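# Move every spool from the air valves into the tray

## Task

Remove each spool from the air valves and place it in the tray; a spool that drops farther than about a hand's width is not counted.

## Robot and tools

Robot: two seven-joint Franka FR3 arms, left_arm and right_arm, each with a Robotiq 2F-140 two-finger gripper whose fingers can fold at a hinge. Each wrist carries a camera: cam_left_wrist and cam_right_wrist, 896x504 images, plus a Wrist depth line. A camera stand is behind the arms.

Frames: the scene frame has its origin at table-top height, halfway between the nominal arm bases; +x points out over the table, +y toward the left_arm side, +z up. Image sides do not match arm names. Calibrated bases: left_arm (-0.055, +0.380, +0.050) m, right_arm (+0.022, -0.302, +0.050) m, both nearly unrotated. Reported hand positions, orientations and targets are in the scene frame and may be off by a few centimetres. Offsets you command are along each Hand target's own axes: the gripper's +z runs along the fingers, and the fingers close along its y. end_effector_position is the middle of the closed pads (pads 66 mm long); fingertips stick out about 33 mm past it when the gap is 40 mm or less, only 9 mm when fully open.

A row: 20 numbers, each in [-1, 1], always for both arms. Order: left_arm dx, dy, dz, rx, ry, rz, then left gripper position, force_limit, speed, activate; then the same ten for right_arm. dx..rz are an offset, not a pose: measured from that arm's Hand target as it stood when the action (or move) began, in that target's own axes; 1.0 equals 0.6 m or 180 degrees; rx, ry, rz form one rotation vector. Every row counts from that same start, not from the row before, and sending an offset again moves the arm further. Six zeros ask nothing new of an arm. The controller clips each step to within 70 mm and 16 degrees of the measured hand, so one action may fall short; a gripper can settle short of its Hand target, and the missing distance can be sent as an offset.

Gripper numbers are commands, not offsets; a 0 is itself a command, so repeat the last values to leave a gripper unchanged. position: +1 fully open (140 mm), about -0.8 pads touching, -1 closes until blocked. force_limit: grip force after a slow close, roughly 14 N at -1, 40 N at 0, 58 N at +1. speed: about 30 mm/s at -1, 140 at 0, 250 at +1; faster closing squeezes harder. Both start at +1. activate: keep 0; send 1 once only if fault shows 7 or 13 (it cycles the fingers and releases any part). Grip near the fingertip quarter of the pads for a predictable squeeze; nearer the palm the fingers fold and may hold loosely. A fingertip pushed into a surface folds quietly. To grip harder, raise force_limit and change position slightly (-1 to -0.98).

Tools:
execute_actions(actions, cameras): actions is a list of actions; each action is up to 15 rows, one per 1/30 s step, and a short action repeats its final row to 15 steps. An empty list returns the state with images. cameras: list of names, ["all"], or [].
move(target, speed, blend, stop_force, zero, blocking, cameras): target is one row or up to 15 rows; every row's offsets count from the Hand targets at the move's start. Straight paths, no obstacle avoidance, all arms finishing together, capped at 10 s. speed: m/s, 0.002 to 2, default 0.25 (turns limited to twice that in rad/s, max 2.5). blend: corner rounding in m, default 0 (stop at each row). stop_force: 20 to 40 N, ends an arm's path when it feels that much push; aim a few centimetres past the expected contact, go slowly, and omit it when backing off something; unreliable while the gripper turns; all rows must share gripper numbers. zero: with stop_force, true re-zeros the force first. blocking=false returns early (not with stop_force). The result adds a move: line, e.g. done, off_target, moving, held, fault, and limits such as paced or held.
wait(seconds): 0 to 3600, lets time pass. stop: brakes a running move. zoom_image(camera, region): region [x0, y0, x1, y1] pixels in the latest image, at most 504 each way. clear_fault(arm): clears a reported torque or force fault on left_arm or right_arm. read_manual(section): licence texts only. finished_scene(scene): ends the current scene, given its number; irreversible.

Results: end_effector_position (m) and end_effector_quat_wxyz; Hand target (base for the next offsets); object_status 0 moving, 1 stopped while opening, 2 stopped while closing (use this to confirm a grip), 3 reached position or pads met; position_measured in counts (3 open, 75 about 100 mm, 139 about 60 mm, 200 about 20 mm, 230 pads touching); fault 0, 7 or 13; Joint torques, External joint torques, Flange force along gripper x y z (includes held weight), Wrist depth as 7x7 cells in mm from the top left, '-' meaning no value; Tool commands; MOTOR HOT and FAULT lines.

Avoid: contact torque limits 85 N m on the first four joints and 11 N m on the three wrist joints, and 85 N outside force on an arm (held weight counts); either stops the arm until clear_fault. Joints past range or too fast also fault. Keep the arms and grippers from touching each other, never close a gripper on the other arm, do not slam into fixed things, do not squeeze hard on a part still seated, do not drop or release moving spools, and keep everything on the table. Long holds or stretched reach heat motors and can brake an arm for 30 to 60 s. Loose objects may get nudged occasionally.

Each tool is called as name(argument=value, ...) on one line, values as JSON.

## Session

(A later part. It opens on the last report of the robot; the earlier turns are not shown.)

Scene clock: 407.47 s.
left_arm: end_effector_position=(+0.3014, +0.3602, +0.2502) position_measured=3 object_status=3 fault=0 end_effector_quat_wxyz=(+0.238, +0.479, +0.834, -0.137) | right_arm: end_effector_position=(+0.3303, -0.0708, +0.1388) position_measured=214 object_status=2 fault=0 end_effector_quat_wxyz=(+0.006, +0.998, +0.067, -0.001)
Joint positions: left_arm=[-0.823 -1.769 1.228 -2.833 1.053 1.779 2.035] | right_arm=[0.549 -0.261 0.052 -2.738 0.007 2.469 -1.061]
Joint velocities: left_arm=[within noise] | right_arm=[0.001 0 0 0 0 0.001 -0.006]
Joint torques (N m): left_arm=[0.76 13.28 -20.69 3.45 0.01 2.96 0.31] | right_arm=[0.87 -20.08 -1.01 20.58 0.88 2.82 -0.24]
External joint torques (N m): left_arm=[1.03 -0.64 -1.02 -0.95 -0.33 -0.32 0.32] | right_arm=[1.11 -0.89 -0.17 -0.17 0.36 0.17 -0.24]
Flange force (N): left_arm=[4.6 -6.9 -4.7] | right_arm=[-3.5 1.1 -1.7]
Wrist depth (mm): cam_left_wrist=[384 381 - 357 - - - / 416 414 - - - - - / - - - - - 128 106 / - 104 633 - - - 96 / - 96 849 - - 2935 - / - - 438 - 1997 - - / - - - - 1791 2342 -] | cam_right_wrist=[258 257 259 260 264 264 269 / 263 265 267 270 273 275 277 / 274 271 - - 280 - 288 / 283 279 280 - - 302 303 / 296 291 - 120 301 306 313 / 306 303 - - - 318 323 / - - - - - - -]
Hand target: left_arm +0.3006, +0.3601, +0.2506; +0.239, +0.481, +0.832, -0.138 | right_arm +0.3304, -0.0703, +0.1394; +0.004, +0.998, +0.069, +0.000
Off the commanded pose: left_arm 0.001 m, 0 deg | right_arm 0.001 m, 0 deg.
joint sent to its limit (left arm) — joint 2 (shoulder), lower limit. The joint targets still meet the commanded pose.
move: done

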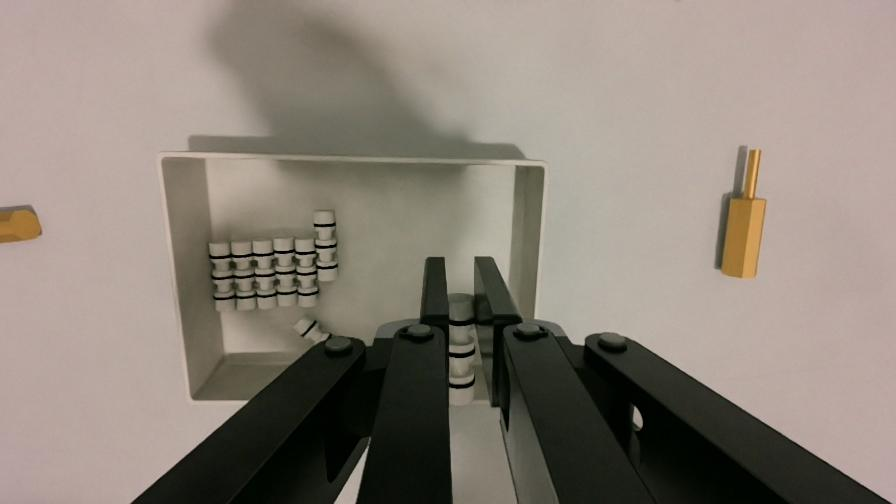

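move(target=[[0,0,0,0,0,0,1,1,1,0,0,0,0.1705,0,0,0,-1,0,-1,0],[0,0,0,0,0,0,1,1,1,0,0,0,0.1705,0,0,0,-0.55,0,-0.9,0],[0,0,0,0,0,0,1,1,1,0,0.1,0,-0.15,0,0,0,-0.55,0,-0.9,0]], speed=[0.15,0.2,0.25], cameras=["cam_right_wrist"])

Scene clock: 413.57 s.
left_arm: end_effector_position=(+0.3014, +0.3602, +0.2502) position_measured=3 object_status=3 fault=0 end_effector_quat_wxyz=(+0.238, +0.479, +0.834, -0.137) | right_arm: end_effector_position=(+0.3903, -0.0607, +0.2303) position_measured=199 object_status=3 fault=0 end_effector_quat_wxyz=(+0.003, +0.998, +0.065, +0.002)
Joint positions: left_arm=[-0.823 -1.769 1.228 -2.833 1.053 1.779 2.035] | right_arm=[0.528 -0.274 0.005 -2.477 -0.006 2.204 -1.115]
Joint velocities: left_arm=[within noise] | right_arm=[0 0 -0.002 0.001 -0.001 -0.004 -0.004]
Joint torques (N m): left_arm=[0.79 13.28 -20.69 3.5 0 2.94 0.29] | right_arm=[0.72 -21.16 -0.62 24.13 0.67 2.18 -0.42]
External joint torques (N m): left_arm=[1 -0.62 -1.01 -0.99 -0.34 -0.35 0.31] | right_arm=[1.02 0.58 0.04 0.43 0 -0.5 -0.42]
Flange force (N): left_arm=[4.5 -6.9 -4.6] | right_arm=[2.7 -1.5 -1.2]
Wrist depth (mm): cam_left_wrist=[- 370 - 369 346 - 377 / - 432 - - 438 - - / - - - - - 127 107 / - 104 - - - - 96 / - 96 - - - 2677 - / - - - - 2276 2194 - / - - 487 2971 2677 2388 -] | cam_right_wrist=[- - 280 280 349 - 357 / 352 352 349 - 361 364 375 / - - 368 - 370 - 383 / 379 374 374 380 - - 383 / 390 - 357 126 - 421 - / 404 - - - - 88 435 / - - - - - - -]
Hand target: left_arm +0.3006, +0.3601, +0.2506; +0.239, +0.481, +0.832, -0.138 | right_arm +0.3898, -0.0613, +0.2293; +0.004, +0.998, +0.069, +0.000
Off the commanded pose: left_arm 0.001 m, 0 deg | right_arm 0.001 m, 1 deg.
joint sent to its limit (left arm) — joint 2 (shoulder), lower limit. The joint targets still meet the commanded pose.
move: done

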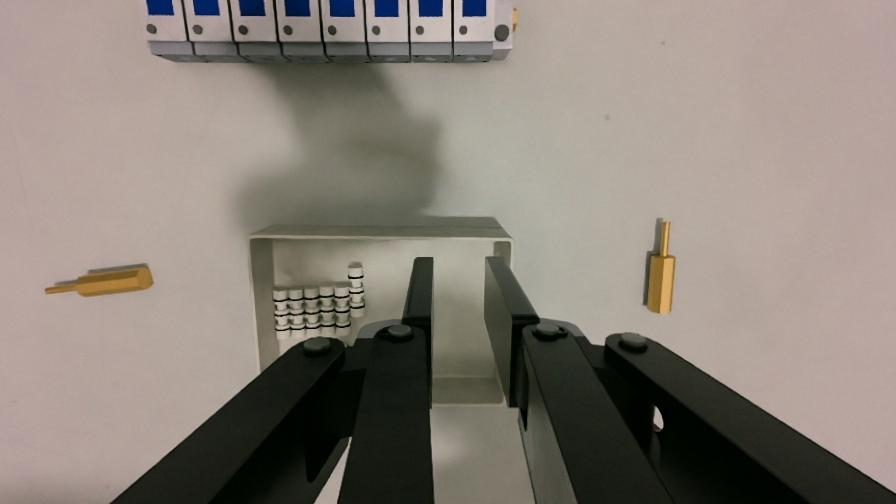

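move(target=[0,0,0,0,0,0,1,1,1,0,0,0.2,-0.05,0,0,0,-0.55,0,-0.9,0], speed=0.3, cameras=["cam_right_wrist"])

zoom_image(camera="cam_right_wrist", region=[0, 180, 420, 420])

Scene clock: 416.93 s.
left_arm: end_effector_position=(+0.3014, +0.3602, +0.2502) position_measured=3 object_status=3 fault=0 end_effector_quat_wxyz=(+0.238, +0.479, +0.834, -0.137) | right_arm: end_effector_position=(+0.4069, -0.1788, +0.2601) position_measured=199 object_status=3 fault=0 end_effector_quat_wxyz=(+0.002, +0.998, +0.064, +0.000)
Joint positions: left_arm=[-0.823 -1.769 1.228 -2.833 1.053 1.779 2.035] | right_arm=[0.449 -0.432 -0.176 -2.533 -0.09 2.104 -1.314]
Joint velocities: left_arm=[within noise] | right_arm=[0.001 0.001 0 0 0.001 0 -0.005]
Joint torques (N m): left_arm=[0.74 13.27 -20.67 3.47 0.01 2.94 0.31] | right_arm=[0.92 -17.09 1.26 23.87 0.38 2.28 -0.14]
External joint torques (N m): left_arm=[0.99 -0.66 -1.01 -0.94 -0.33 -0.34 0.33] | right_arm=[1.13 -0.57 0.02 -0.37 -0.35 -0.39 -0.14]
Flange force (N): left_arm=[4.5 -6.8 -4.7] | right_arm=[-2.9 0.0 -1.1]
Wrist depth (mm): cam_left_wrist=[- 371 - 349 - - 364 / - - 423 - - - - / - - 450 - - 128 106 / - 104 - - - - 96 / - 96 - - - 2768 - / - - - - 2276 3248 - / - - 3123 - 3045 2511 -] | cam_right_wrist=[313 315 - 380 374 377 381 / 379 379 391 381 390 400 393 / - 390 396 406 399 408 410 / 402 - 415 - - - - / 427 416 421 126 120 454 - / - - - 443 - 83 469 / - - - - - - -]
Hand target: left_arm +0.3006, +0.3601, +0.2506; +0.239, +0.481, +0.832, -0.138 | right_arm +0.4064, -0.1800, +0.2602; +0.004, +0.998, +0.069, +0.000
Off the commanded pose: left_arm 0.001 m, 0 deg | right_arm 0.001 m, 1 deg.
joint sent to its limit (left arm) — joint 2 (shoulder), lower limit. The joint targets still meet the commanded pose.
move: done

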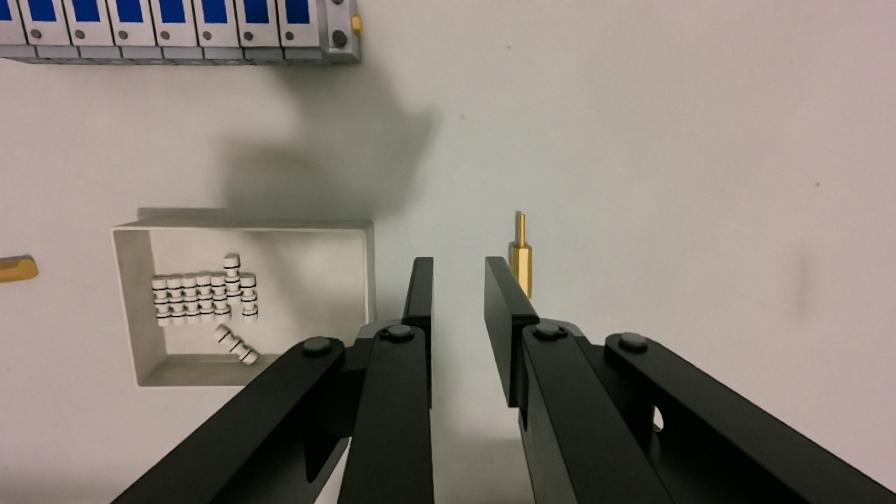

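Scaled by 1.200 from the camera's image (finer frame: 1280x720).

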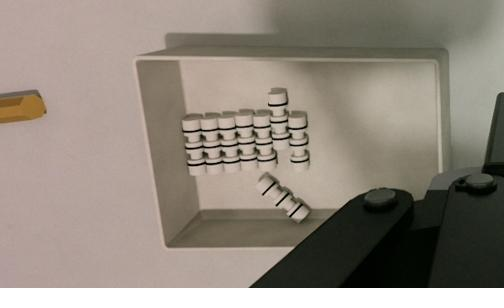

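finished_scene(scene=1)

The scene is finished: the task was done.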